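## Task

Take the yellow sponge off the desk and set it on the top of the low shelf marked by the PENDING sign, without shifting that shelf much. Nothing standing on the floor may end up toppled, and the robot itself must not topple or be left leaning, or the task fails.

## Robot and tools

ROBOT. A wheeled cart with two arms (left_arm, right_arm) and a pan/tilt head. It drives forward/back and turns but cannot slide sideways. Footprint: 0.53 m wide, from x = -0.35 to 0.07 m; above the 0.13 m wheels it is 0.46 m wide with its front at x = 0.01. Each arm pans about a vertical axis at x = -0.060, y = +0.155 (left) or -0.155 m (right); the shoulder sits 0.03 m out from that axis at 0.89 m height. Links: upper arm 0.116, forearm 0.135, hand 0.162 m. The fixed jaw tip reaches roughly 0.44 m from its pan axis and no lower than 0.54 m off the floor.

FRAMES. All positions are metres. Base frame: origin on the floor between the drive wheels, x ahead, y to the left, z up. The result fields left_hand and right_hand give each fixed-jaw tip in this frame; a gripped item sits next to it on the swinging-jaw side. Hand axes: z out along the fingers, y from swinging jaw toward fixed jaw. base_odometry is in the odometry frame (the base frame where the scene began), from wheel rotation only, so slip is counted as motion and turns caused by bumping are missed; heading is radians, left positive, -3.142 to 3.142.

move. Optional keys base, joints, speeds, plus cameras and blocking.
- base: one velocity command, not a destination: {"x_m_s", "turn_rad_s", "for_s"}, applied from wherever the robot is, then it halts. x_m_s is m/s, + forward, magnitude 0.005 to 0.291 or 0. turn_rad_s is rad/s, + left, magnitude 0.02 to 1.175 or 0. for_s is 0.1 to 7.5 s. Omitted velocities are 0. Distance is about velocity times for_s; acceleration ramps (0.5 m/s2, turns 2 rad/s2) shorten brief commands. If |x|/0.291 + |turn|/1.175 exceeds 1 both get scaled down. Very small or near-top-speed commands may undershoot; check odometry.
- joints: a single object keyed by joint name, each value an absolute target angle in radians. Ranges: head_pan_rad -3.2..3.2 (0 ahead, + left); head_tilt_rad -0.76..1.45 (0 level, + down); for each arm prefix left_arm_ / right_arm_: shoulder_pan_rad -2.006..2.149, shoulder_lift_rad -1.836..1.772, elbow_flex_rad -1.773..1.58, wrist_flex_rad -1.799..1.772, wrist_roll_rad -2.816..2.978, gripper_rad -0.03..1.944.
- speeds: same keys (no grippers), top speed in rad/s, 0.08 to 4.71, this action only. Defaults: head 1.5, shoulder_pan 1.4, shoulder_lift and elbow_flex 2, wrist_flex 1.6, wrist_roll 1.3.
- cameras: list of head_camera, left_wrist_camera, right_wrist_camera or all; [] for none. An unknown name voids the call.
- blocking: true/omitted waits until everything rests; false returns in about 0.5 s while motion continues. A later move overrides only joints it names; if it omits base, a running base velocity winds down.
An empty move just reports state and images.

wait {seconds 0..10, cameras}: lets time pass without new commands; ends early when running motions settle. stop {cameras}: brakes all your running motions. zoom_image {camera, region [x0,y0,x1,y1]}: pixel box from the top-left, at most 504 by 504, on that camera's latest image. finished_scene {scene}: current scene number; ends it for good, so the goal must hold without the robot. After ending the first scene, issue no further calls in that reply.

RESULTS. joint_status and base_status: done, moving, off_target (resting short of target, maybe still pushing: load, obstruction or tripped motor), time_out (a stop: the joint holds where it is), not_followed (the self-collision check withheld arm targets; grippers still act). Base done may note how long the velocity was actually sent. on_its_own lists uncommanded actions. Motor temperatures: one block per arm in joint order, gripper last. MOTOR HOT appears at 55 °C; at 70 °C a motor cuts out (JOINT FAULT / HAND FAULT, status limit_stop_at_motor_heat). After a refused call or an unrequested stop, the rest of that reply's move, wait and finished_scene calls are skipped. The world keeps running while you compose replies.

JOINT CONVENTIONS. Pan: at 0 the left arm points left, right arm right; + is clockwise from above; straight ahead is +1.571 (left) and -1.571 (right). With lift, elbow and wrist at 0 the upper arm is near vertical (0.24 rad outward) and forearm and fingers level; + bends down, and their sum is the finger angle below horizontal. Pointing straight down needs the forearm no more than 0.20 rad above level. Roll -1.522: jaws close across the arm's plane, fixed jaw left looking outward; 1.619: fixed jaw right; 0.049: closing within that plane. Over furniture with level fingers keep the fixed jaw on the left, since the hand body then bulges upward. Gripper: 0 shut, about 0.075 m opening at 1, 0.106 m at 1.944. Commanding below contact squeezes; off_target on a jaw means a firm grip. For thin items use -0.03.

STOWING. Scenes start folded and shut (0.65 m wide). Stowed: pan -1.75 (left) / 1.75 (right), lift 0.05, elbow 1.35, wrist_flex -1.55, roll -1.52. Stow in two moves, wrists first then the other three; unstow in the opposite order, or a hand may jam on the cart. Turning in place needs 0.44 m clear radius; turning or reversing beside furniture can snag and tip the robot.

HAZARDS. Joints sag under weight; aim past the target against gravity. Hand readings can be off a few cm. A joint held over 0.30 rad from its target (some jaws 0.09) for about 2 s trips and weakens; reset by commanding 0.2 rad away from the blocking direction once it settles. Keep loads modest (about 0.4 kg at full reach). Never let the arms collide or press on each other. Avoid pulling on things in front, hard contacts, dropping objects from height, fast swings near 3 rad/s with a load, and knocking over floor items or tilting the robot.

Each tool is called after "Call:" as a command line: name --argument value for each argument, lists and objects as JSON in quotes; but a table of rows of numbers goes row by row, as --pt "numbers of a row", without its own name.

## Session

Call:
move --joints '{"head_pan_rad":0.0,"head_tilt_rad":0.25}' --cameras '["all"]'

Call:
move --joints '{"head_pan_rad":-0.85}' --cameras '["head_camera"]'

Call:
move --joints '{"head_pan_rad":-1.7,"head_tilt_rad":-0.2}' --cameras '["head_camera"]'

Call:
move --joints '{"head_pan_rad":0.85,"head_tilt_rad":0.25}' --cameras '["head_camera"]'

Call:
move --joints '{"head_pan_rad":1.7,"head_tilt_rad":0.25}' --cameras '["head_camera"]'

Scene clock: 0.93 s.
Motor temperatures (°C): left_arm=[29 29 28 30 29 27] | right_arm=[29 28 27 27 29 30]
move: done
base_odometry: x=+0.000 y=+0.000 heading=+0.000
base_status: not commanded
joint_positions: head_pan_rad=+0.000 head_tilt_rad=+0.242 left_arm_shoulder_pan_rad=+0.002 left_arm_shoulder_lift_rad=-1.688 left_arm_elbow_flex_rad=+1.459 left_arm_wrist_flex_rad=+0.984 left_arm_wrist_roll_rad=-0.001 left_arm_gripper_rad=+0.000 right_arm_shoulder_pan_rad=+0.004 right_arm_shoulder_lift_rad=-1.732 right_arm_elbow_flex_rad=+1.485 right_arm_wrist_flex_rad=+1.015 right_arm_wrist_roll_rad=+0.000 right_arm_gripper_rad=+0.000
joint_status: all done
left_hand: x=-0.0597 y=+0.3120 z=+0.8286 quat_wxyz=(+0.397, -0.918, +0.023, +0.009)
right_hand: x=-0.0607 y=-0.3093 z=+0.8243 quat_wxyz=(+0.009, +0.024, +0.920, -0.391)
pictures: head_camera, left_wrist_camera, right_wrist_camera
Images, in order (width x height): head_camera 644x476, left_wrist_camera 644x476, right_wrist_camera 644x476.

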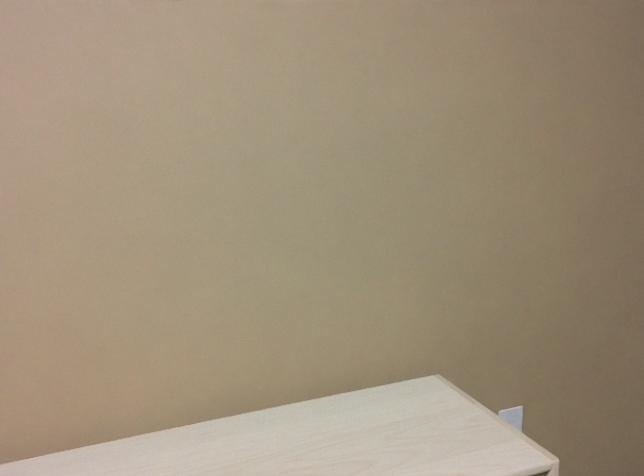

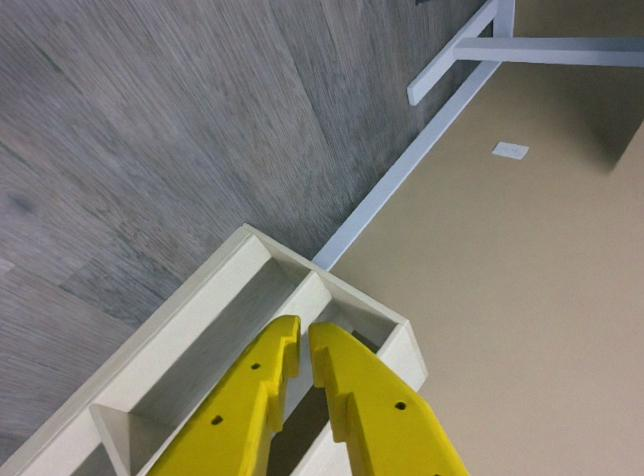

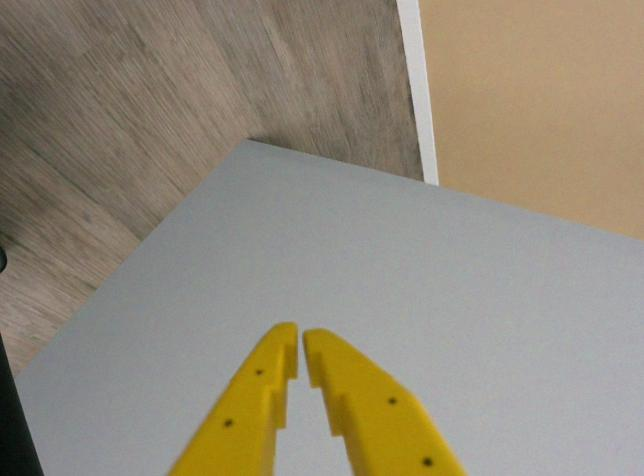

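Scene clock: 2.30 s.
move: done
base_odometry: x=+0.000 y=+0.000 heading=+0.000
base_status: not commanded
joint_positions: head_pan_rad=-0.841 head_tilt_rad=+0.242 left_arm_shoulder_pan_rad=+0.002 left_arm_shoulder_lift_rad=-1.688 left_arm_elbow_flex_rad=+1.459 left_arm_wrist_flex_rad=+0.984 left_arm_wrist_roll_rad=-0.001 left_arm_gripper_rad=+0.000 right_arm_shoulder_pan_rad=+0.004 right_arm_shoulder_lift_rad=-1.732 right_arm_elbow_flex_rad=+1.485 right_arm_wrist_flex_rad=+1.015 right_arm_wrist_roll_rad=+0.000 right_arm_gripper_rad=+0.000
joint_status: all done
left_hand: x=-0.0597 y=+0.3120 z=+0.8286 quat_wxyz=(+0.397, -0.918, +0.023, +0.009)
right_hand: x=-0.0607 y=-0.3093 z=+0.8243 quat_wxyz=(+0.009, +0.024, +0.920, -0.391)
Images, in order (width x height): head_camera 644x476.

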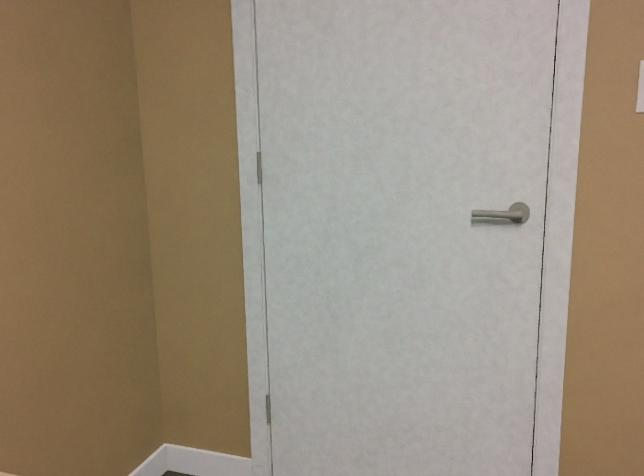

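Scene clock: 3.67 s.
move: done
base_odometry: x=+0.000 y=+0.000 heading=+0.000
base_status: not commanded
joint_positions: head_pan_rad=-1.690 head_tilt_rad=-0.190 left_arm_shoulder_pan_rad=+0.002 left_arm_shoulder_lift_rad=-1.688 left_arm_elbow_flex_rad=+1.459 left_arm_wrist_flex_rad=+0.984 left_arm_wrist_roll_rad=-0.001 left_arm_gripper_rad=+0.000 right_arm_shoulder_pan_rad=+0.004 right_arm_shoulder_lift_rad=-1.732 right_arm_elbow_flex_rad=+1.485 right_arm_wrist_flex_rad=+1.015 right_arm_wrist_roll_rad=+0.000 right_arm_gripper_rad=+0.000
joint_status: all done
left_hand: x=-0.0597 y=+0.3120 z=+0.8286 quat_wxyz=(+0.397, -0.918, +0.023, +0.009)
right_hand: x=-0.0607 y=-0.3093 z=+0.8243 quat_wxyz=(+0.009, +0.024, +0.920, -0.391)
Images, in order (width x height): head_camera 644x476.

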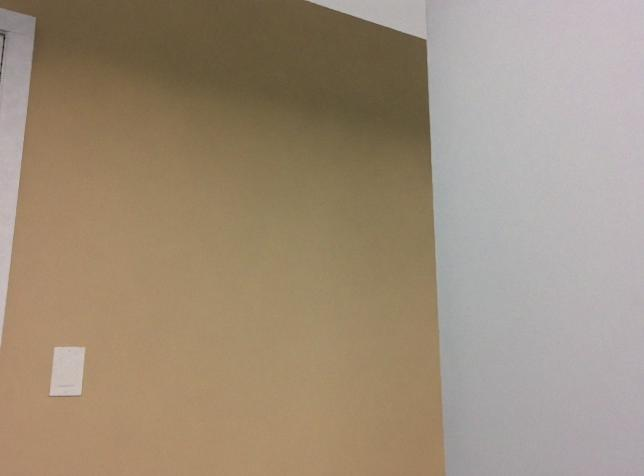

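Scene clock: 6.17 s.
move: done
base_odometry: x=+0.000 y=+0.000 heading=+0.000
base_status: not commanded
joint_positions: head_pan_rad=+0.839 head_tilt_rad=+0.242 left_arm_shoulder_pan_rad=+0.002 left_arm_shoulder_lift_rad=-1.688 left_arm_elbow_flex_rad=+1.459 left_arm_wrist_flex_rad=+0.984 left_arm_wrist_roll_rad=-0.001 left_arm_gripper_rad=+0.000 right_arm_shoulder_pan_rad=+0.004 right_arm_shoulder_lift_rad=-1.732 right_arm_elbow_flex_rad=+1.485 right_arm_wrist_flex_rad=+1.015 right_arm_wrist_roll_rad=+0.000 right_arm_gripper_rad=+0.000
joint_status: all done
left_hand: x=-0.0597 y=+0.3120 z=+0.8286 quat_wxyz=(+0.397, -0.918, +0.023, +0.009)
right_hand: x=-0.0607 y=-0.3093 z=+0.8243 quat_wxyz=(+0.009, +0.024, +0.920, -0.391)
Images, in order (width x height): head_camera 644x476.

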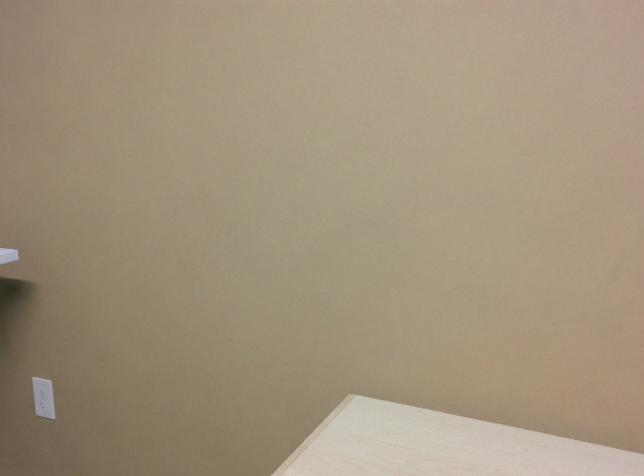

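Scene clock: 7.53 s.
move: done
base_odometry: x=+0.000 y=+0.000 heading=+0.000
base_status: not commanded
joint_positions: head_pan_rad=+1.689 head_tilt_rad=+0.242 left_arm_shoulder_pan_rad=+0.002 left_arm_shoulder_lift_rad=-1.688 left_arm_elbow_flex_rad=+1.459 left_arm_wrist_flex_rad=+0.984 left_arm_wrist_roll_rad=-0.001 left_arm_gripper_rad=+0.000 right_arm_shoulder_pan_rad=+0.004 right_arm_shoulder_lift_rad=-1.732 right_arm_elbow_flex_rad=+1.485 right_arm_wrist_flex_rad=+1.015 right_arm_wrist_roll_rad=+0.000 right_arm_gripper_rad=+0.000
joint_status: all done
left_hand: x=-0.0597 y=+0.3120 z=+0.8286 quat_wxyz=(+0.397, -0.918, +0.023, +0.009)
right_hand: x=-0.0607 y=-0.3093 z=+0.8243 quat_wxyz=(+0.009, +0.024, +0.920, -0.391)
Images, in order (width x height): head_camera 644x476.

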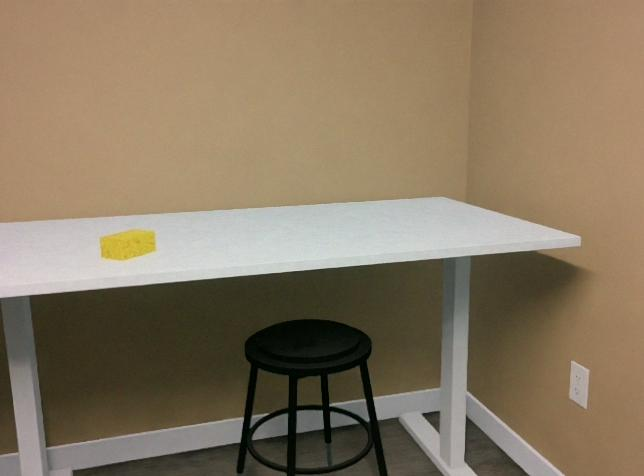

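Call:
move --joints '{"head_pan_rad":0.42,"head_tilt_rad":-0.2}' --cameras '["head_camera"]'

Scene clock: 45.23 s.
move: done
base_odometry: x=+0.000 y=+0.000 heading=+0.000
base_status: not commanded
joint_positions: head_pan_rad=+0.429 head_tilt_rad=-0.190 left_arm_shoulder_pan_rad=+0.002 left_arm_shoulder_lift_rad=-1.688 left_arm_elbow_flex_rad=+1.459 left_arm_wrist_flex_rad=+0.984 left_arm_wrist_roll_rad=-0.001 left_arm_gripper_rad=+0.000 right_arm_shoulder_pan_rad=+0.004 right_arm_shoulder_lift_rad=-1.732 right_arm_elbow_flex_rad=+1.485 right_arm_wrist_flex_rad=+1.015 right_arm_wrist_roll_rad=+0.000 right_arm_gripper_rad=+0.000
joint_status: all done
left_hand: x=-0.0597 y=+0.3120 z=+0.8286 quat_wxyz=(+0.397, -0.918, +0.023, +0.009)
right_hand: x=-0.0607 y=-0.3093 z=+0.8243 quat_wxyz=(+0.009, +0.024, +0.920, -0.391)
Images, in order (width x height): head_camera 644x476.

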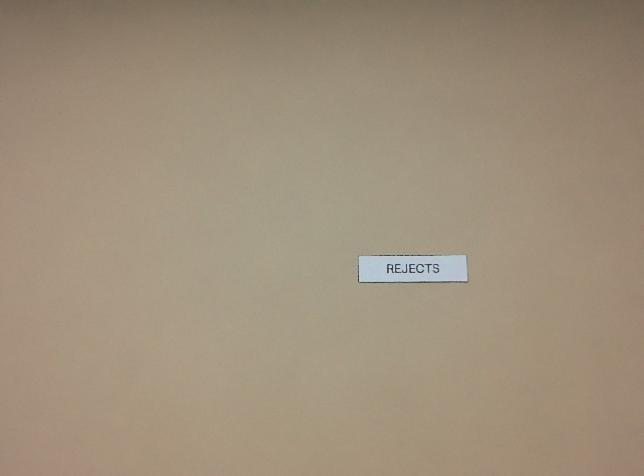

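Call:
move --base '{"turn_rad_s":0.6,"for_s":3.42}' --joints '{"head_pan_rad":0,"head_tilt_rad":0.45}' --cameras '["head_camera"]'

Call:
move --joints '{"right_arm_shoulder_lift_rad":-0.1,"right_arm_elbow_flex_rad":-0.3,"right_arm_wrist_flex_rad":1.1,"right_arm_wrist_roll_rad":-1.52}'

Scene clock: 56.63 s.
move: done
base_odometry: x=-0.001 y=+0.000 heading=+2.059
base_status: done (sent for 3.43 of 3.43 s)
joint_positions: head_pan_rad=+0.009 head_tilt_rad=+0.442 left_arm_shoulder_pan_rad=-0.004 left_arm_shoulder_lift_rad=-1.688 left_arm_elbow_flex_rad=+1.459 left_arm_wrist_flex_rad=+0.984 left_arm_wrist_roll_rad=-0.001 left_arm_gripper_rad=+0.000 right_arm_shoulder_pan_rad=+0.000 right_arm_shoulder_lift_rad=-1.732 right_arm_elbow_flex_rad=+1.485 right_arm_wrist_flex_rad=+1.015 right_arm_wrist_roll_rad=+0.000 right_arm_gripper_rad=+0.000
joint_status: all done
left_hand: x=-0.0607 y=+0.3120 z=+0.8286 quat_wxyz=(+0.397, -0.918, +0.021, +0.011)
right_hand: x=-0.0599 y=-0.3093 z=+0.8243 quat_wxyz=(+0.010, +0.022, +0.920, -0.391)
Images, in order (width x height): head_camera 644x476.

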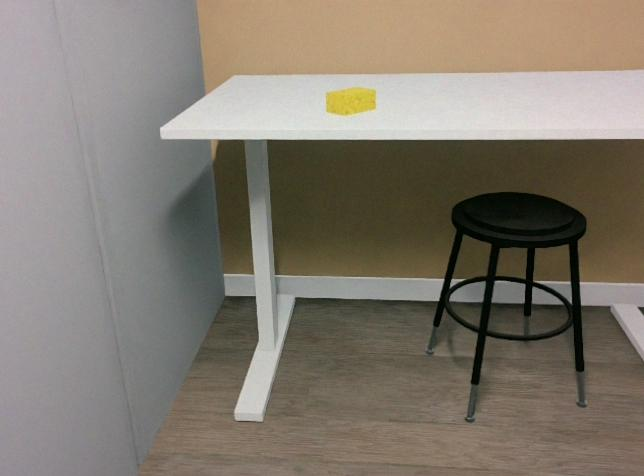

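Scene clock: 58.57 s.
move: done
base_odometry: x=-0.001 y=+0.000 heading=+2.059
base_status: not commanded
joint_positions: head_pan_rad=+0.009 head_tilt_rad=+0.442 left_arm_shoulder_pan_rad=-0.004 left_arm_shoulder_lift_rad=-1.688 left_arm_elbow_flex_rad=+1.459 left_arm_wrist_flex_rad=+0.984 left_arm_wrist_roll_rad=-0.001 left_arm_gripper_rad=+0.000 right_arm_shoulder_pan_rad=+0.000 right_arm_shoulder_lift_rad=-0.096 right_arm_elbow_flex_rad=-0.256 right_arm_wrist_flex_rad=+1.098 right_arm_wrist_roll_rad=-1.511 right_arm_gripper_rad=+0.000
joint_status: all done
left_hand: x=-0.0607 y=+0.3120 z=+0.8286 quat_wxyz=(+0.397, -0.918, +0.021, +0.011)
right_hand: x=-0.0521 y=-0.4450 z=+0.9508 quat_wxyz=(+0.282, +0.644, +0.652, -0.285)
pictures: none

Call:
move --base '{"x_m_s":0.25,"turn_rad_s":0.008,"for_s":4.0}' --joints '{"right_arm_shoulder_lift_rad":-1.73,"right_arm_elbow_flex_rad":1.45,"right_arm_wrist_flex_rad":1.0,"right_arm_wrist_roll_rad":0.0,"left_arm_shoulder_lift_rad":-0.1,"left_arm_elbow_flex_rad":-0.3,"left_arm_wrist_flex_rad":1.1,"left_arm_wrist_roll_rad":-1.52}'

Call:
move --joints '{"left_arm_shoulder_pan_rad":1.57,"head_pan_rad":0,"head_tilt_rad":0.85,"left_arm_gripper_rad":1.94}' --cameras '["head_camera"]'

"base": turn_rad_s = 0.008 is too slow: |turn_rad_s| is 0 or at least 0.02
Scene clock: 91.87 s.
base_odometry: x=-0.001 y=+0.000 heading=+2.059
base_status: not commanded
joint_positions: head_pan_rad=+0.009 head_tilt_rad=+0.442 left_arm_shoulder_pan_rad=-0.004 left_arm_shoulder_lift_rad=-1.688 left_arm_elbow_flex_rad=+1.459 left_arm_wrist_flex_rad=+0.984 left_arm_wrist_roll_rad=-0.001 left_arm_gripper_rad=+0.000 right_arm_shoulder_pan_rad=+0.000 right_arm_shoulder_lift_rad=-0.096 right_arm_elbow_flex_rad=-0.256 right_arm_wrist_flex_rad=+1.098 right_arm_wrist_roll_rad=-1.511 right_arm_gripper_rad=+0.000
joint_status: all done
left_hand: x=-0.0607 y=+0.3120 z=+0.8286 quat_wxyz=(+0.397, -0.918, +0.021, +0.011)
right_hand: x=-0.0521 y=-0.4450 z=+0.9508 quat_wxyz=(+0.282, +0.644, +0.652, -0.285)
pictures: none

not run: a call was refused earlier in this reply.

Call:
move --base '{"x_m_s":0.24,"for_s":4.1}' --joints '{"right_arm_shoulder_lift_rad":-1.73,"right_arm_elbow_flex_rad":1.45,"right_arm_wrist_flex_rad":1.0,"right_arm_wrist_roll_rad":0.0,"left_arm_shoulder_lift_rad":-0.1,"left_arm_elbow_flex_rad":-0.3,"left_arm_wrist_flex_rad":1.1,"left_arm_wrist_roll_rad":-1.52}'

Call:
move --joints '{"left_arm_shoulder_pan_rad":1.57,"head_pan_rad":0,"head_tilt_rad":0.8,"left_arm_gripper_rad":1.94}' --cameras '["head_camera"]'

Scene clock: 102.73 s.
Motor temperatures (°C): left_arm=[29 29 28 29 29 27] | right_arm=[29 27 27 26 29 29]
move: done
base_odometry: x=-0.464 y=+0.869 heading=+2.060
base_status: done (sent for 4.1 of 4.1 s)
joint_positions: head_pan_rad=+0.009 head_tilt_rad=+0.442 left_arm_shoulder_pan_rad=-0.004 left_arm_shoulder_lift_rad=-0.098 left_arm_elbow_flex_rad=-0.263 left_arm_wrist_flex_rad=+1.097 left_arm_wrist_roll_rad=-1.515 left_arm_gripper_rad=+0.000 right_arm_shoulder_pan_rad=+0.003 right_arm_shoulder_lift_rad=-1.717 right_arm_elbow_flex_rad=+1.453 right_arm_wrist_flex_rad=+1.012 right_arm_wrist_roll_rad=-0.009 right_arm_gripper_rad=+0.000
joint_status: all done
left_hand: x=-0.0690 y=+0.4454 z=+0.9533 quat_wxyz=(+0.287, -0.650, +0.643, +0.286)
right_hand: x=-0.0604 y=-0.3111 z=+0.8305 quat_wxyz=(+0.011, +0.028, +0.916, -0.400)
pictures: none

Scene clock: 104.63 s.
move: done
base_odometry: x=-0.464 y=+0.869 heading=+2.060
base_status: not commanded
joint_positions: head_pan_rad=+0.009 head_tilt_rad=+0.794 left_arm_shoulder_pan_rad=+1.563 left_arm_shoulder_lift_rad=-0.098 left_arm_elbow_flex_rad=-0.263 left_arm_wrist_flex_rad=+1.097 left_arm_wrist_roll_rad=-1.519 left_arm_gripper_rad=+1.925 right_arm_shoulder_pan_rad=+0.003 right_arm_shoulder_lift_rad=-1.717 right_arm_elbow_flex_rad=+1.453 right_arm_wrist_flex_rad=+1.012 right_arm_wrist_roll_rad=-0.009 right_arm_gripper_rad=+0.000
joint_status: all done
left_hand: x=+0.2304 y=+0.1649 z=+0.9533 quat_wxyz=(+0.405, -0.005, +0.914, +0.001)
right_hand: x=-0.0604 y=-0.3111 z=+0.8305 quat_wxyz=(+0.011, +0.028, +0.916, -0.400)
Images, in order (width x height): head_camera 644x476.

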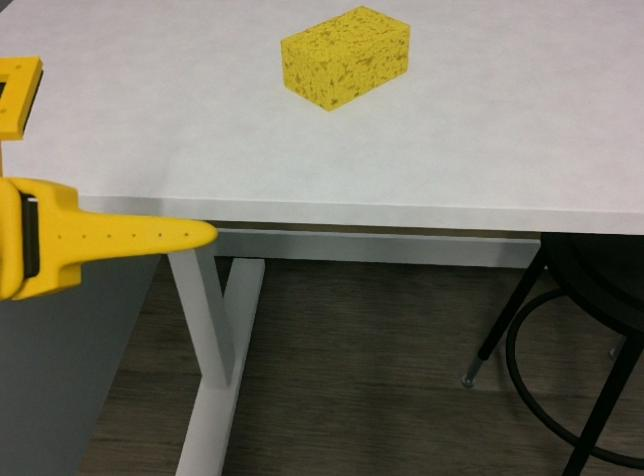

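Call:
move --base '{"turn_rad_s":0.5,"for_s":1.07}'

Call:
move --base '{"x_m_s":0.15,"for_s":1.75}'

Call:
move --base '{"turn_rad_s":-0.5,"for_s":1.47}' --joints '{"left_arm_shoulder_pan_rad":1.9}' --cameras '["head_camera"]'

Scene clock: 133.17 s.
move: done
base_odometry: x=-0.464 y=+0.868 heading=+2.593
base_status: done (sent for 1.07 of 1.07 s)
joint_positions: head_pan_rad=+0.009 head_tilt_rad=+0.794 left_arm_shoulder_pan_rad=+1.563 left_arm_shoulder_lift_rad=-0.098 left_arm_elbow_flex_rad=-0.263 left_arm_wrist_flex_rad=+1.097 left_arm_wrist_roll_rad=-1.519 left_arm_gripper_rad=+1.925 right_arm_shoulder_pan_rad=-0.002 right_arm_shoulder_lift_rad=-1.717 right_arm_elbow_flex_rad=+1.453 right_arm_wrist_flex_rad=+1.012 right_arm_wrist_roll_rad=-0.009 right_arm_gripper_rad=+0.000
joint_status: not commanded
left_hand: x=+0.2304 y=+0.1649 z=+0.9533 quat_wxyz=(+0.405, -0.005, +0.914, +0.001)
right_hand: x=-0.0596 y=-0.3111 z=+0.8305 quat_wxyz=(+0.012, +0.026, +0.916, -0.400)
pictures: none

Scene clock: 135.73 s.
move: done
base_odometry: x=-0.690 y=+1.005 heading=+2.590
base_status: done (sent for 1.77 of 1.77 s)
joint_positions: head_pan_rad=+0.009 head_tilt_rad=+0.795 left_arm_shoulder_pan_rad=+1.569 left_arm_shoulder_lift_rad=-0.098 left_arm_elbow_flex_rad=-0.265 left_arm_wrist_flex_rad=+1.097 left_arm_wrist_roll_rad=-1.519 left_arm_gripper_rad=+1.925 right_arm_shoulder_pan_rad=+0.012 right_arm_shoulder_lift_rad=-1.726 right_arm_elbow_flex_rad=+1.448 right_arm_wrist_flex_rad=+1.023 right_arm_wrist_roll_rad=+0.009 right_arm_gripper_rad=+0.000
joint_status: not commanded
left_hand: x=+0.2305 y=+0.1631 z=+0.9537 quat_wxyz=(+0.406, -0.002, +0.914, +0.000)
right_hand: x=-0.0619 y=-0.3108 z=+0.8316 quat_wxyz=(+0.006, +0.023, +0.916, -0.401)
pictures: none

Scene clock: 137.83 s.
move: done
base_odometry: x=-0.690 y=+1.006 heading=+1.860
base_status: done (sent for 1.47 of 1.47 s)
joint_positions: head_pan_rad=+0.009 head_tilt_rad=+0.795 left_arm_shoulder_pan_rad=+1.896 left_arm_shoulder_lift_rad=-0.098 left_arm_elbow_flex_rad=-0.265 left_arm_wrist_flex_rad=+1.097 left_arm_wrist_roll_rad=-1.524 left_arm_gripper_rad=+1.925 right_arm_shoulder_pan_rad=+0.007 right_arm_shoulder_lift_rad=-1.719 right_arm_elbow_flex_rad=+1.455 right_arm_wrist_flex_rad=+1.012 right_arm_wrist_roll_rad=+0.008 right_arm_gripper_rad=+0.000
joint_status: all done
left_hand: x=+0.2178 y=+0.0694 z=+0.9537 quat_wxyz=(+0.401, +0.149, +0.902, -0.065)
right_hand: x=-0.0612 y=-0.3111 z=+0.8303 quat_wxyz=(+0.007, +0.022, +0.916, -0.400)
Images, in order (width x height): head_camera 644x476.

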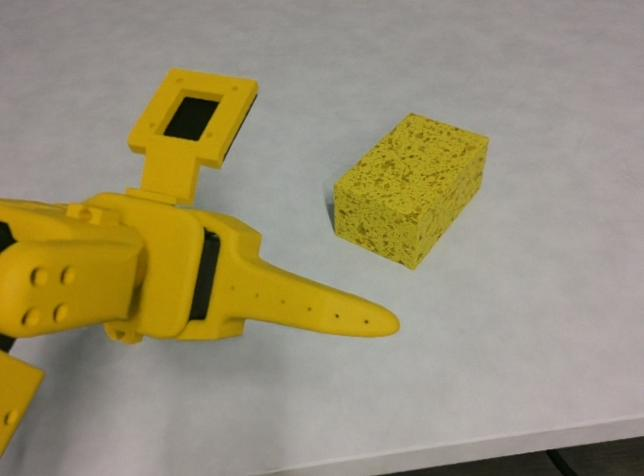

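Call:
move --base '{"x_m_s":0.08,"for_s":1.15}' --joints '{"left_arm_shoulder_lift_rad":0.4,"left_arm_elbow_flex_rad":-0.6,"left_arm_wrist_flex_rad":0.65,"left_arm_shoulder_pan_rad":1.97}' --cameras '["head_camera","left_wrist_camera"]'

Scene clock: 157.13 s.
move: done
base_odometry: x=-0.716 y=+1.093 heading=+1.868
base_status: done (sent for 1.17 of 1.17 s)
joint_positions: head_pan_rad=+0.009 head_tilt_rad=+0.795 left_arm_shoulder_pan_rad=+1.964 left_arm_shoulder_lift_rad=+0.413 left_arm_elbow_flex_rad=-0.562 left_arm_wrist_flex_rad=+0.665 left_arm_wrist_roll_rad=-1.524 left_arm_gripper_rad=+1.925 right_arm_shoulder_pan_rad=+0.003 right_arm_shoulder_lift_rad=-1.719 right_arm_elbow_flex_rad=+1.455 right_arm_wrist_flex_rad=+1.012 right_arm_wrist_roll_rad=+0.008 right_arm_gripper_rad=+0.000
joint_status: all done
left_hand: x=+0.2880 y=+0.0192 z=+0.9317 quat_wxyz=(+0.494, +0.169, +0.847, -0.098)
right_hand: x=-0.0605 y=-0.3111 z=+0.8303 quat_wxyz=(+0.008, +0.020, +0.916, -0.400)
Images, in order (width x height): head_camera 644x476, left_wrist_camera 644x476.

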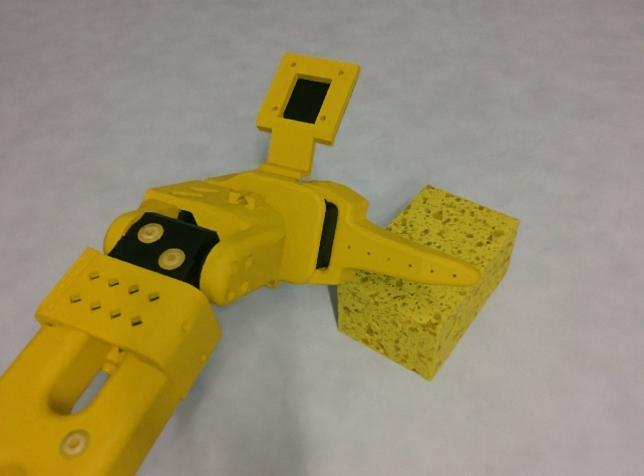

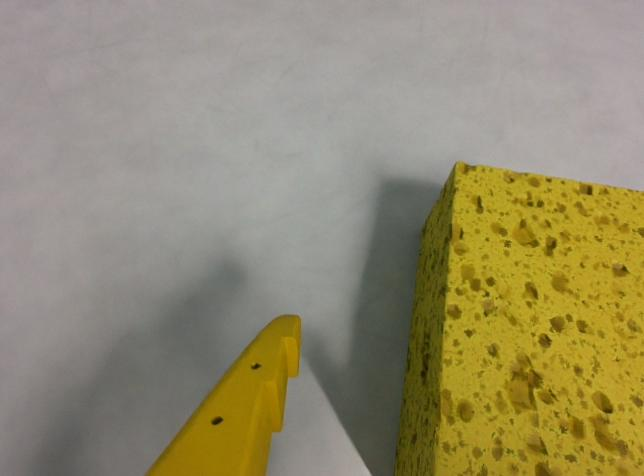

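Call:
move --joints '{"left_arm_shoulder_lift_rad":0.7,"left_arm_elbow_flex_rad":-0.63,"left_arm_wrist_flex_rad":0.37}' --speeds '{"left_arm_shoulder_lift_rad":0.5,"left_arm_elbow_flex_rad":0.2,"left_arm_wrist_flex_rad":0.5}' --cameras '["left_wrist_camera"]'

Scene clock: 169.23 s.
move: done
base_odometry: x=-0.716 y=+1.093 heading=+1.868
base_status: not commanded
joint_positions: head_pan_rad=+0.009 head_tilt_rad=+0.795 left_arm_shoulder_pan_rad=+1.964 left_arm_shoulder_lift_rad=+0.691 left_arm_elbow_flex_rad=-0.621 left_arm_wrist_flex_rad=+0.370 left_arm_wrist_roll_rad=-1.515 left_arm_gripper_rad=+1.925 right_arm_shoulder_pan_rad=+0.003 right_arm_shoulder_lift_rad=-1.719 right_arm_elbow_flex_rad=+1.455 right_arm_wrist_flex_rad=+1.012 right_arm_wrist_roll_rad=+0.008 right_arm_gripper_rad=+0.000
joint_status: all done
left_hand: x=+0.3159 y=+0.0076 z=+0.8900 quat_wxyz=(+0.525, +0.162, +0.829, -0.106)
right_hand: x=-0.0605 y=-0.3111 z=+0.8303 quat_wxyz=(+0.008, +0.020, +0.916, -0.400)
Images, in order (width x height): left_wrist_camera 644x476.

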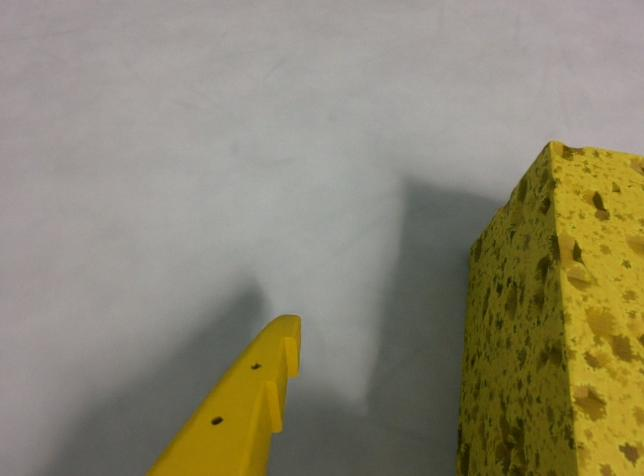

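Call:
move --joints '{"left_arm_shoulder_lift_rad":0.74,"left_arm_wrist_flex_rad":0.45}' --speeds '{"left_arm_shoulder_lift_rad":0.3,"left_arm_wrist_flex_rad":0.4}'

Call:
move --joints '{"left_arm_shoulder_pan_rad":2.08}' --speeds '{"left_arm_shoulder_pan_rad":0.25}' --cameras '["left_wrist_camera","head_camera"]'

Scene clock: 178.07 s.
move: done
base_odometry: x=-0.716 y=+1.093 heading=+1.868
base_status: not commanded
joint_positions: head_pan_rad=+0.009 head_tilt_rad=+0.795 left_arm_shoulder_pan_rad=+1.964 left_arm_shoulder_lift_rad=+0.702 left_arm_elbow_flex_rad=-0.639 left_arm_wrist_flex_rad=+0.422 left_arm_wrist_roll_rad=-1.515 left_arm_gripper_rad=+1.925 right_arm_shoulder_pan_rad=+0.003 right_arm_shoulder_lift_rad=-1.719 right_arm_elbow_flex_rad=+1.455 right_arm_wrist_flex_rad=+1.012 right_arm_wrist_roll_rad=+0.008 right_arm_gripper_rad=+0.000
joint_status: all done
left_hand: x=+0.3137 y=+0.0085 z=+0.8836 quat_wxyz=(+0.506, +0.164, +0.840, -0.103)
right_hand: x=-0.0605 y=-0.3111 z=+0.8303 quat_wxyz=(+0.008, +0.020, +0.916, -0.400)
pictures: none

Scene clock: 178.97 s.
move: done
base_odometry: x=-0.716 y=+1.093 heading=+1.869
base_status: not commanded
joint_positions: head_pan_rad=+0.009 head_tilt_rad=+0.795 left_arm_shoulder_pan_rad=+2.063 left_arm_shoulder_lift_rad=+0.746 left_arm_elbow_flex_rad=-0.627 left_arm_wrist_flex_rad=+0.436 left_arm_wrist_roll_rad=-1.524 left_arm_gripper_rad=+1.925 right_arm_shoulder_pan_rad=+0.004 right_arm_shoulder_lift_rad=-1.719 right_arm_elbow_flex_rad=+1.455 right_arm_wrist_flex_rad=+1.012 right_arm_wrist_roll_rad=+0.008 right_arm_gripper_rad=+0.000
joint_status: all done
left_hand: x=+0.2945 y=-0.0265 z=+0.8620 quat_wxyz=(+0.472, +0.214, +0.847, -0.118)
right_hand: x=-0.0607 y=-0.3111 z=+0.8303 quat_wxyz=(+0.007, +0.021, +0.916, -0.400)
pictures: head_camera, left_wrist_camera
Images, in order (width x height): head_camera 644x476, left_wrist_camera 644x476.

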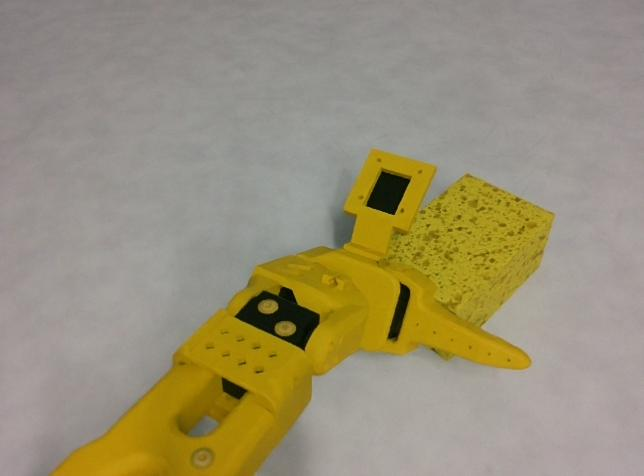

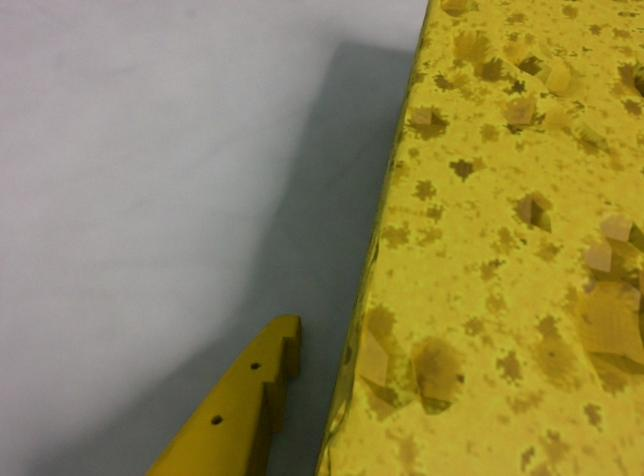

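Call:
move --joints '{"left_arm_shoulder_pan_rad":2.12}' --speeds '{"left_arm_shoulder_pan_rad":0.25}'

Call:
move --joints '{"left_arm_gripper_rad":0.75}' --cameras '["left_wrist_camera","head_camera"]'

Scene clock: 185.60 s.
move: done
base_odometry: x=-0.716 y=+1.093 heading=+1.869
base_status: not commanded
joint_positions: head_pan_rad=+0.009 head_tilt_rad=+0.795 left_arm_shoulder_pan_rad=+2.100 left_arm_shoulder_lift_rad=+0.746 left_arm_elbow_flex_rad=-0.627 left_arm_wrist_flex_rad=+0.438 left_arm_wrist_roll_rad=-1.524 left_arm_gripper_rad=+1.925 right_arm_shoulder_pan_rad=+0.004 right_arm_shoulder_lift_rad=-1.719 right_arm_elbow_flex_rad=+1.455 right_arm_wrist_flex_rad=+1.012 right_arm_wrist_roll_rad=+0.008 right_arm_gripper_rad=+0.000
joint_status: all done
left_hand: x=+0.2875 y=-0.0394 z=+0.8618 quat_wxyz=(+0.469, +0.229, +0.844, -0.127)
right_hand: x=-0.0607 y=-0.3111 z=+0.8303 quat_wxyz=(+0.007, +0.021, +0.916, -0.400)
pictures: none

Scene clock: 186.73 s.
move: off_target
base_odometry: x=-0.716 y=+1.093 heading=+1.868
base_status: not commanded
joint_positions: head_pan_rad=+0.009 head_tilt_rad=+0.795 left_arm_shoulder_pan_rad=+2.111 left_arm_shoulder_lift_rad=+0.746 left_arm_elbow_flex_rad=-0.627 left_arm_wrist_flex_rad=+0.438 left_arm_wrist_roll_rad=-1.515 left_arm_gripper_rad=+0.917 right_arm_shoulder_pan_rad=+0.006 right_arm_shoulder_lift_rad=-1.719 right_arm_elbow_flex_rad=+1.455 right_arm_wrist_flex_rad=+1.012 right_arm_wrist_roll_rad=+0.008 right_arm_gripper_rad=+0.000
joint_status: left_arm_gripper_rad off_target (ended at +0.917, target +0.750)
left_hand: x=+0.2854 y=-0.0431 z=+0.8617 quat_wxyz=(+0.467, +0.230, +0.843, -0.131)
right_hand: x=-0.0610 y=-0.3111 z=+0.8303 quat_wxyz=(+0.007, +0.021, +0.916, -0.400)
pictures: head_camera, left_wrist_camera
Images, in order (width x height): head_camera 644x476, left_wrist_camera 644x476.

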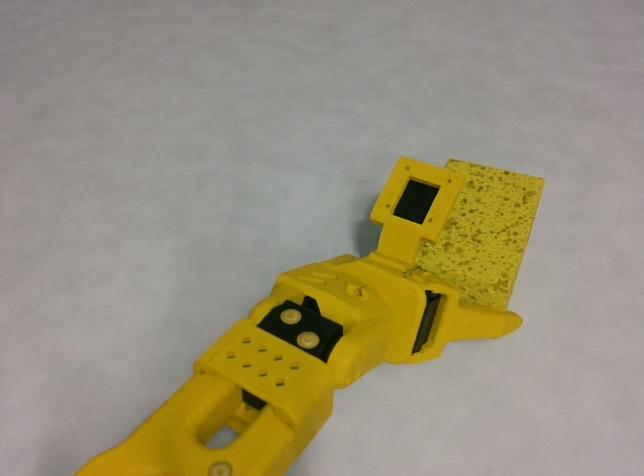

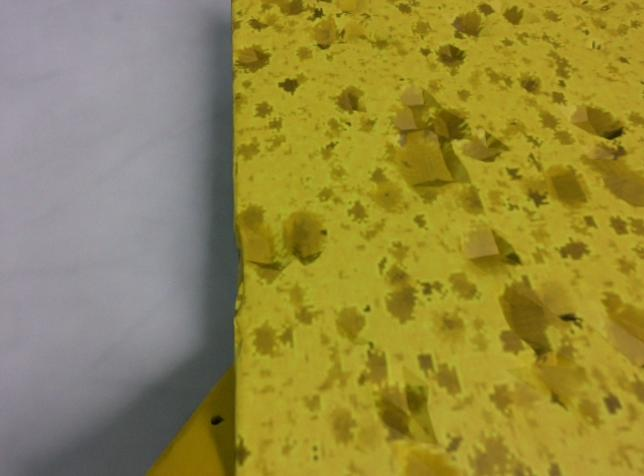

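Call:
move --joints '{"left_arm_shoulder_lift_rad":0.2,"left_arm_elbow_flex_rad":-0.5,"left_arm_wrist_flex_rad":0.85,"left_arm_gripper_rad":0.78}' --speeds '{"left_arm_shoulder_lift_rad":0.5,"left_arm_wrist_flex_rad":0.35,"left_arm_elbow_flex_rad":0.2}' --cameras '["left_wrist_camera","head_camera"]'

Scene clock: 195.50 s.
move: off_target
base_odometry: x=-0.716 y=+1.093 heading=+1.868
base_status: not commanded
joint_positions: head_pan_rad=+0.009 head_tilt_rad=+0.795 left_arm_shoulder_pan_rad=+2.114 left_arm_shoulder_lift_rad=+0.261 left_arm_elbow_flex_rad=-0.495 left_arm_wrist_flex_rad=+0.847 left_arm_wrist_roll_rad=-1.524 left_arm_gripper_rad=+0.917 right_arm_shoulder_pan_rad=+0.004 right_arm_shoulder_lift_rad=-1.719 right_arm_elbow_flex_rad=+1.455 right_arm_wrist_flex_rad=+1.012 right_arm_wrist_roll_rad=+0.008 right_arm_gripper_rad=+0.000
joint_status: left_arm_gripper_rad off_target (ended at +0.917, target +0.780); the others done
left_hand: x=+0.2416 y=-0.0181 z=+0.9392 quat_wxyz=(+0.444, +0.239, +0.855, -0.123)
right_hand: x=-0.0607 y=-0.3111 z=+0.8303 quat_wxyz=(+0.007, +0.021, +0.916, -0.400)
pictures: head_camera, left_wrist_camera
Images, in order (width x height): head_camera 644x476, left_wrist_camera 644x476.

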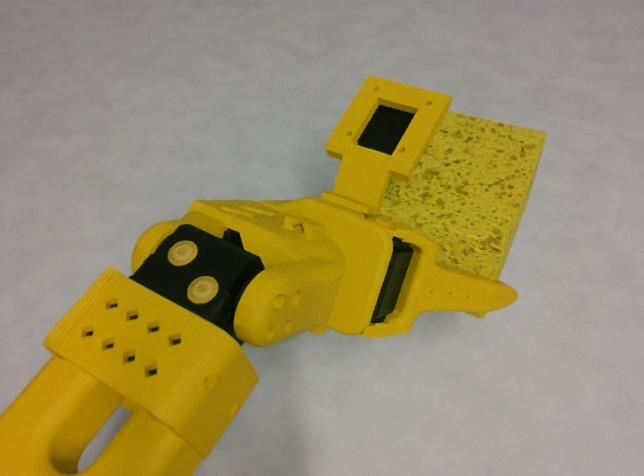

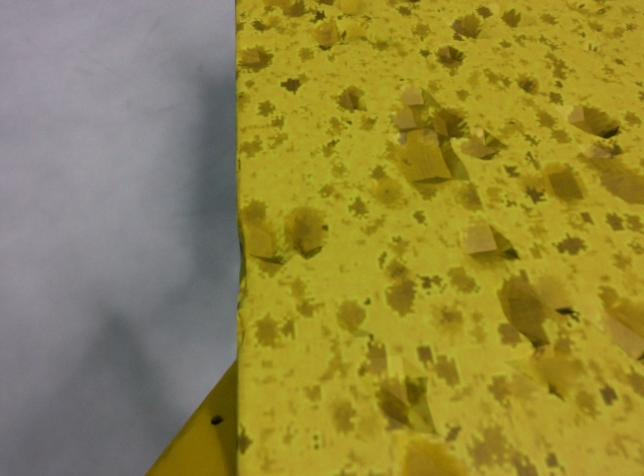

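Call:
move --base '{"x_m_s":-0.2,"for_s":1.5}'

Call:
move --base '{"turn_rad_s":0.4,"for_s":0.62}' --joints '{"left_arm_shoulder_pan_rad":1.6,"head_pan_rad":3.1,"head_tilt_rad":0.4}'

Call:
move --base '{"x_m_s":-0.27,"for_s":5}' --cameras '["head_camera"]'

Scene clock: 216.27 s.
move: done
base_odometry: x=-0.631 y=+0.808 heading=+1.863
base_status: done (sent for 1.5 of 1.5 s)
joint_positions: head_pan_rad=+0.009 head_tilt_rad=+0.795 left_arm_shoulder_pan_rad=+2.122 left_arm_shoulder_lift_rad=+0.260 left_arm_elbow_flex_rad=-0.495 left_arm_wrist_flex_rad=+0.847 left_arm_wrist_roll_rad=-1.524 left_arm_gripper_rad=+0.917 right_arm_shoulder_pan_rad=+0.003 right_arm_shoulder_lift_rad=-1.719 right_arm_elbow_flex_rad=+1.455 right_arm_wrist_flex_rad=+1.012 right_arm_wrist_roll_rad=+0.008 right_arm_gripper_rad=+0.000
joint_status: not commanded
left_hand: x=+0.2402 y=-0.0204 z=+0.9397 quat_wxyz=(+0.444, +0.242, +0.854, -0.125)
right_hand: x=-0.0605 y=-0.3111 z=+0.8303 quat_wxyz=(+0.008, +0.020, +0.916, -0.400)
pictures: none

Scene clock: 219.13 s.
move: done
base_odometry: x=-0.631 y=+0.808 heading=+2.114
base_status: done (sent for 0.63 of 0.63 s)
joint_positions: head_pan_rad=+3.089 head_tilt_rad=+0.413 left_arm_shoulder_pan_rad=+1.603 left_arm_shoulder_lift_rad=+0.260 left_arm_elbow_flex_rad=-0.495 left_arm_wrist_flex_rad=+0.847 left_arm_wrist_roll_rad=-1.524 left_arm_gripper_rad=+0.917 right_arm_shoulder_pan_rad=+0.003 right_arm_shoulder_lift_rad=-1.719 right_arm_elbow_flex_rad=+1.455 right_arm_wrist_flex_rad=+1.012 right_arm_wrist_roll_rad=+0.008 right_arm_gripper_rad=+0.000
joint_status: all done
left_hand: x=+0.2877 y=+0.1515 z=+0.9397 quat_wxyz=(+0.461, +0.015, +0.887, -0.007)
right_hand: x=-0.0605 y=-0.3111 z=+0.8303 quat_wxyz=(+0.008, +0.020, +0.916, -0.400)
pictures: none

Scene clock: 225.60 s.
move: done
base_odometry: x=+0.068 y=-0.347 heading=+2.115
base_status: done (sent for 5 of 5 s)
joint_positions: head_pan_rad=+3.089 head_tilt_rad=+0.412 left_arm_shoulder_pan_rad=+1.603 left_arm_shoulder_lift_rad=+0.260 left_arm_elbow_flex_rad=-0.495 left_arm_wrist_flex_rad=+0.847 left_arm_wrist_roll_rad=-1.524 left_arm_gripper_rad=+0.917 right_arm_shoulder_pan_rad=+0.007 right_arm_shoulder_lift_rad=-1.719 right_arm_elbow_flex_rad=+1.455 right_arm_wrist_flex_rad=+1.012 right_arm_wrist_roll_rad=+0.008 right_arm_gripper_rad=+0.000
joint_status: not commanded
left_hand: x=+0.2877 y=+0.1515 z=+0.9397 quat_wxyz=(+0.461, +0.015, +0.887, -0.007)
right_hand: x=-0.0612 y=-0.3111 z=+0.8303 quat_wxyz=(+0.007, +0.022, +0.916, -0.400)
Images, in order (width x height): head_camera 644x476.

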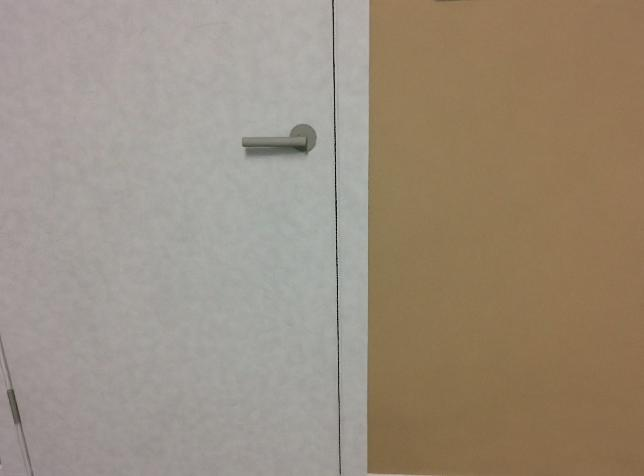

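Call:
move --base '{"x_m_s":-0.25,"for_s":2.9}'

Call:
move --base '{"turn_rad_s":0.6,"for_s":2.49}' --joints '{"head_pan_rad":0,"head_tilt_rad":0.25}' --cameras '["head_camera"]'

Scene clock: 236.73 s.
move: done
base_odometry: x=+0.444 y=-0.967 heading=+2.115
base_status: done (sent for 2.9 of 2.9 s)
joint_positions: head_pan_rad=+3.089 head_tilt_rad=+0.412 left_arm_shoulder_pan_rad=+1.603 left_arm_shoulder_lift_rad=+0.260 left_arm_elbow_flex_rad=-0.495 left_arm_wrist_flex_rad=+0.847 left_arm_wrist_roll_rad=-1.524 left_arm_gripper_rad=+0.917 right_arm_shoulder_pan_rad=+0.003 right_arm_shoulder_lift_rad=-1.719 right_arm_elbow_flex_rad=+1.455 right_arm_wrist_flex_rad=+1.012 right_arm_wrist_roll_rad=+0.008 right_arm_gripper_rad=+0.000
joint_status: not commanded
left_hand: x=+0.2877 y=+0.1515 z=+0.9397 quat_wxyz=(+0.461, +0.015, +0.887, -0.007)
right_hand: x=-0.0605 y=-0.3111 z=+0.8303 quat_wxyz=(+0.008, +0.020, +0.916, -0.400)
pictures: none

Scene clock: 239.93 s.
move: done
base_odometry: x=+0.444 y=-0.967 heading=-2.670
base_status: done (sent for 2.5 of 2.5 s)
joint_positions: head_pan_rad=+0.009 head_tilt_rad=+0.262 left_arm_shoulder_pan_rad=+1.599 left_arm_shoulder_lift_rad=+0.260 left_arm_elbow_flex_rad=-0.495 left_arm_wrist_flex_rad=+0.847 left_arm_wrist_roll_rad=-1.524 left_arm_gripper_rad=+0.917 right_arm_shoulder_pan_rad=+0.004 right_arm_shoulder_lift_rad=-1.719 right_arm_elbow_flex_rad=+1.455 right_arm_wrist_flex_rad=+1.012 right_arm_wrist_roll_rad=+0.008 right_arm_gripper_rad=+0.000
joint_status: all done
left_hand: x=+0.2877 y=+0.1531 z=+0.9397 quat_wxyz=(+0.461, +0.013, +0.887, -0.006)
right_hand: x=-0.0607 y=-0.3111 z=+0.8303 quat_wxyz=(+0.007, +0.021, +0.916, -0.400)
Images, in order (width x height): head_camera 644x476.

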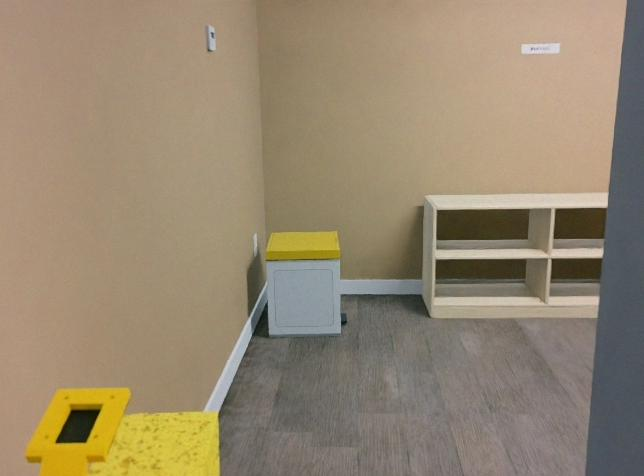

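Call:
zoom_image --camera "head_camera" --region '[480, 30, 600, 70]'

Scaled by 4.200.

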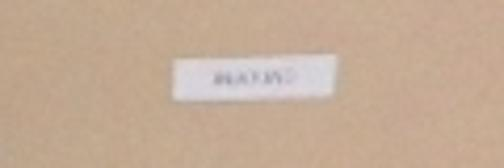

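Call:
move --base '{"x_m_s":0.27,"for_s":5.0}' --cameras '["head_camera"]'

Call:
zoom_image --camera "head_camera" --region '[540, 0, 644, 80]'

Scene clock: 254.53 s.
move: done
base_odometry: x=-0.759 y=-1.582 heading=-2.669
base_status: done (sent for 5 of 5 s)
joint_positions: head_pan_rad=+0.009 head_tilt_rad=+0.261 left_arm_shoulder_pan_rad=+1.599 left_arm_shoulder_lift_rad=+0.260 left_arm_elbow_flex_rad=-0.495 left_arm_wrist_flex_rad=+0.847 left_arm_wrist_roll_rad=-1.524 left_arm_gripper_rad=+0.917 right_arm_shoulder_pan_rad=+0.006 right_arm_shoulder_lift_rad=-1.719 right_arm_elbow_flex_rad=+1.455 right_arm_wrist_flex_rad=+1.012 right_arm_wrist_roll_rad=+0.008 right_arm_gripper_rad=+0.000
joint_status: not commanded
left_hand: x=+0.2877 y=+0.1531 z=+0.9397 quat_wxyz=(+0.461, +0.013, +0.887, -0.006)
right_hand: x=-0.0610 y=-0.3111 z=+0.8303 quat_wxyz=(+0.007, +0.021, +0.916, -0.400)
Images, in order (width x height): head_camera 644x476.

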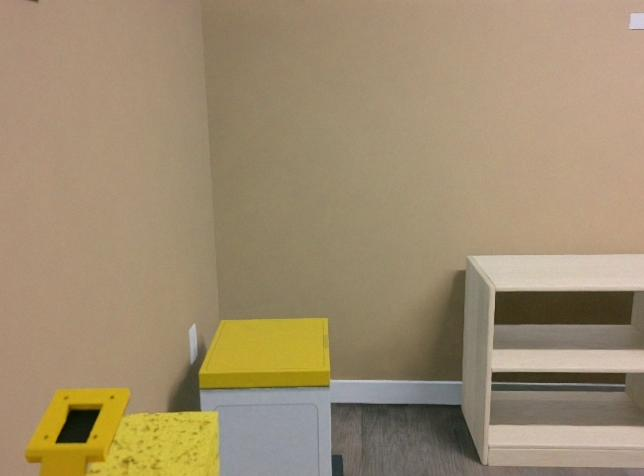

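Scaled by 4.846.

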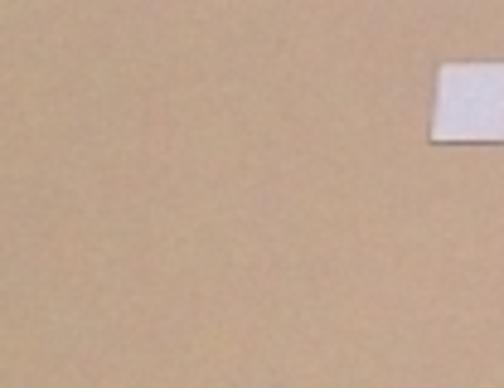

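Call:
move --joints '{"head_pan_rad":-0.5,"head_tilt_rad":0.05}' --cameras '["head_camera"]'

Call:
zoom_image --camera "head_camera" --region '[280, 60, 460, 200]'

Scene clock: 268.13 s.
move: done
base_odometry: x=-0.759 y=-1.582 heading=-2.669
base_status: not commanded
joint_positions: head_pan_rad=-0.491 head_tilt_rad=+0.061 left_arm_shoulder_pan_rad=+1.599 left_arm_shoulder_lift_rad=+0.260 left_arm_elbow_flex_rad=-0.495 left_arm_wrist_flex_rad=+0.847 left_arm_wrist_roll_rad=-1.524 left_arm_gripper_rad=+0.917 right_arm_shoulder_pan_rad=+0.006 right_arm_shoulder_lift_rad=-1.719 right_arm_elbow_flex_rad=+1.455 right_arm_wrist_flex_rad=+1.012 right_arm_wrist_roll_rad=+0.008 right_arm_gripper_rad=+0.000
joint_status: all done
left_hand: x=+0.2877 y=+0.1531 z=+0.9397 quat_wxyz=(+0.461, +0.013, +0.887, -0.006)
right_hand: x=-0.0610 y=-0.3111 z=+0.8303 quat_wxyz=(+0.007, +0.021, +0.916, -0.400)
Images, in order (width x height): head_camera 644x476.

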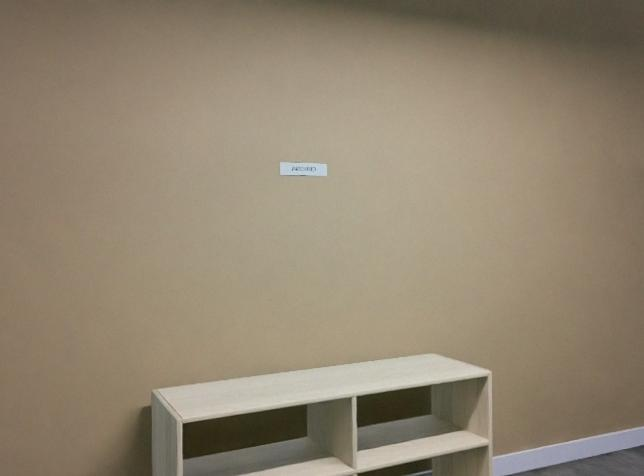

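Scaled by 2.800.

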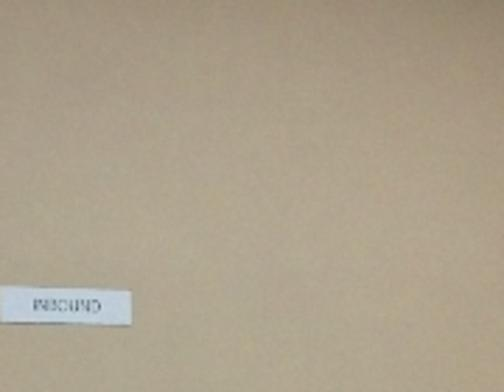

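Call:
move --base '{"x_m_s":0.24,"for_s":2.05}'

Call:
move --base '{"turn_rad_s":-0.6,"for_s":2.62}' --joints '{"head_pan_rad":0,"head_tilt_rad":0.15}' --cameras '["head_camera"]'

Scene clock: 284.40 s.
move: done
base_odometry: x=-1.201 y=-1.806 heading=-2.672
base_status: done (sent for 2.07 of 2.07 s)
joint_positions: head_pan_rad=-0.491 head_tilt_rad=+0.061 left_arm_shoulder_pan_rad=+1.599 left_arm_shoulder_lift_rad=+0.258 left_arm_elbow_flex_rad=-0.495 left_arm_wrist_flex_rad=+0.847 left_arm_wrist_roll_rad=-1.524 left_arm_gripper_rad=+0.917 right_arm_shoulder_pan_rad=+0.007 right_arm_shoulder_lift_rad=-1.719 right_arm_elbow_flex_rad=+1.455 right_arm_wrist_flex_rad=+1.012 right_arm_wrist_roll_rad=+0.008 right_arm_gripper_rad=+0.000
joint_status: not commanded
left_hand: x=+0.2876 y=+0.1531 z=+0.9402 quat_wxyz=(+0.462, +0.013, +0.887, -0.006)
right_hand: x=-0.0612 y=-0.3111 z=+0.8303 quat_wxyz=(+0.007, +0.022, +0.916, -0.400)
pictures: none

Scene clock: 287.73 s.
move: done
base_odometry: x=-1.200 y=-1.806 heading=+2.034
base_status: done (sent for 2.63 of 2.63 s)
joint_positions: head_pan_rad=-0.011 head_tilt_rad=+0.141 left_arm_shoulder_pan_rad=+1.602 left_arm_shoulder_lift_rad=+0.258 left_arm_elbow_flex_rad=-0.495 left_arm_wrist_flex_rad=+0.847 left_arm_wrist_roll_rad=-1.524 left_arm_gripper_rad=+0.917 right_arm_shoulder_pan_rad=+0.009 right_arm_shoulder_lift_rad=-1.719 right_arm_elbow_flex_rad=+1.455 right_arm_wrist_flex_rad=+1.012 right_arm_wrist_roll_rad=+0.008 right_arm_gripper_rad=+0.000
joint_status: all done
left_hand: x=+0.2876 y=+0.1520 z=+0.9402 quat_wxyz=(+0.462, +0.014, +0.887, -0.007)
right_hand: x=-0.0614 y=-0.3111 z=+0.8303 quat_wxyz=(+0.006, +0.023, +0.916, -0.400)
Images, in order (width x height): head_camera 644x476.

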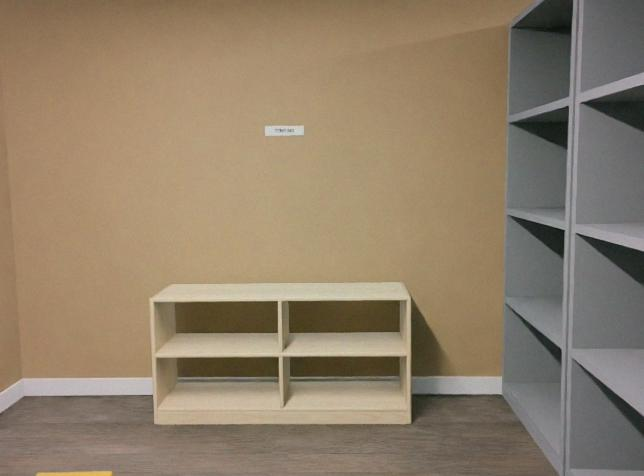

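Call:
move --base '{"x_m_s":0.28,"for_s":6.5}' --joints '{"head_tilt_rad":0.6}' --cameras '["head_camera"]'

Scene clock: 301.80 s.
move: done
base_odometry: x=-2.012 y=-0.177 heading=+2.032
base_status: done (sent for 6.5 of 6.5 s)
joint_positions: head_pan_rad=-0.011 head_tilt_rad=+0.593 left_arm_shoulder_pan_rad=+1.602 left_arm_shoulder_lift_rad=+0.258 left_arm_elbow_flex_rad=-0.495 left_arm_wrist_flex_rad=+0.847 left_arm_wrist_roll_rad=-1.524 left_arm_gripper_rad=+0.917 right_arm_shoulder_pan_rad=+0.007 right_arm_shoulder_lift_rad=-1.719 right_arm_elbow_flex_rad=+1.455 right_arm_wrist_flex_rad=+1.012 right_arm_wrist_roll_rad=+0.008 right_arm_gripper_rad=+0.000
joint_status: all done
left_hand: x=+0.2876 y=+0.1520 z=+0.9402 quat_wxyz=(+0.462, +0.014, +0.887, -0.007)
right_hand: x=-0.0612 y=-0.3111 z=+0.8303 quat_wxyz=(+0.007, +0.022, +0.916, -0.400)
Images, in order (width x height): head_camera 644x476.

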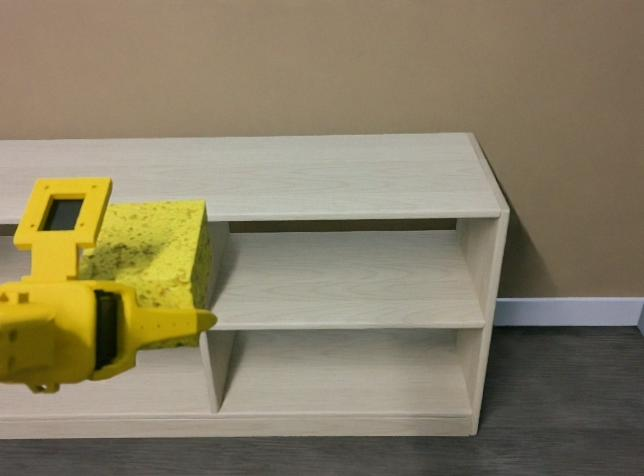

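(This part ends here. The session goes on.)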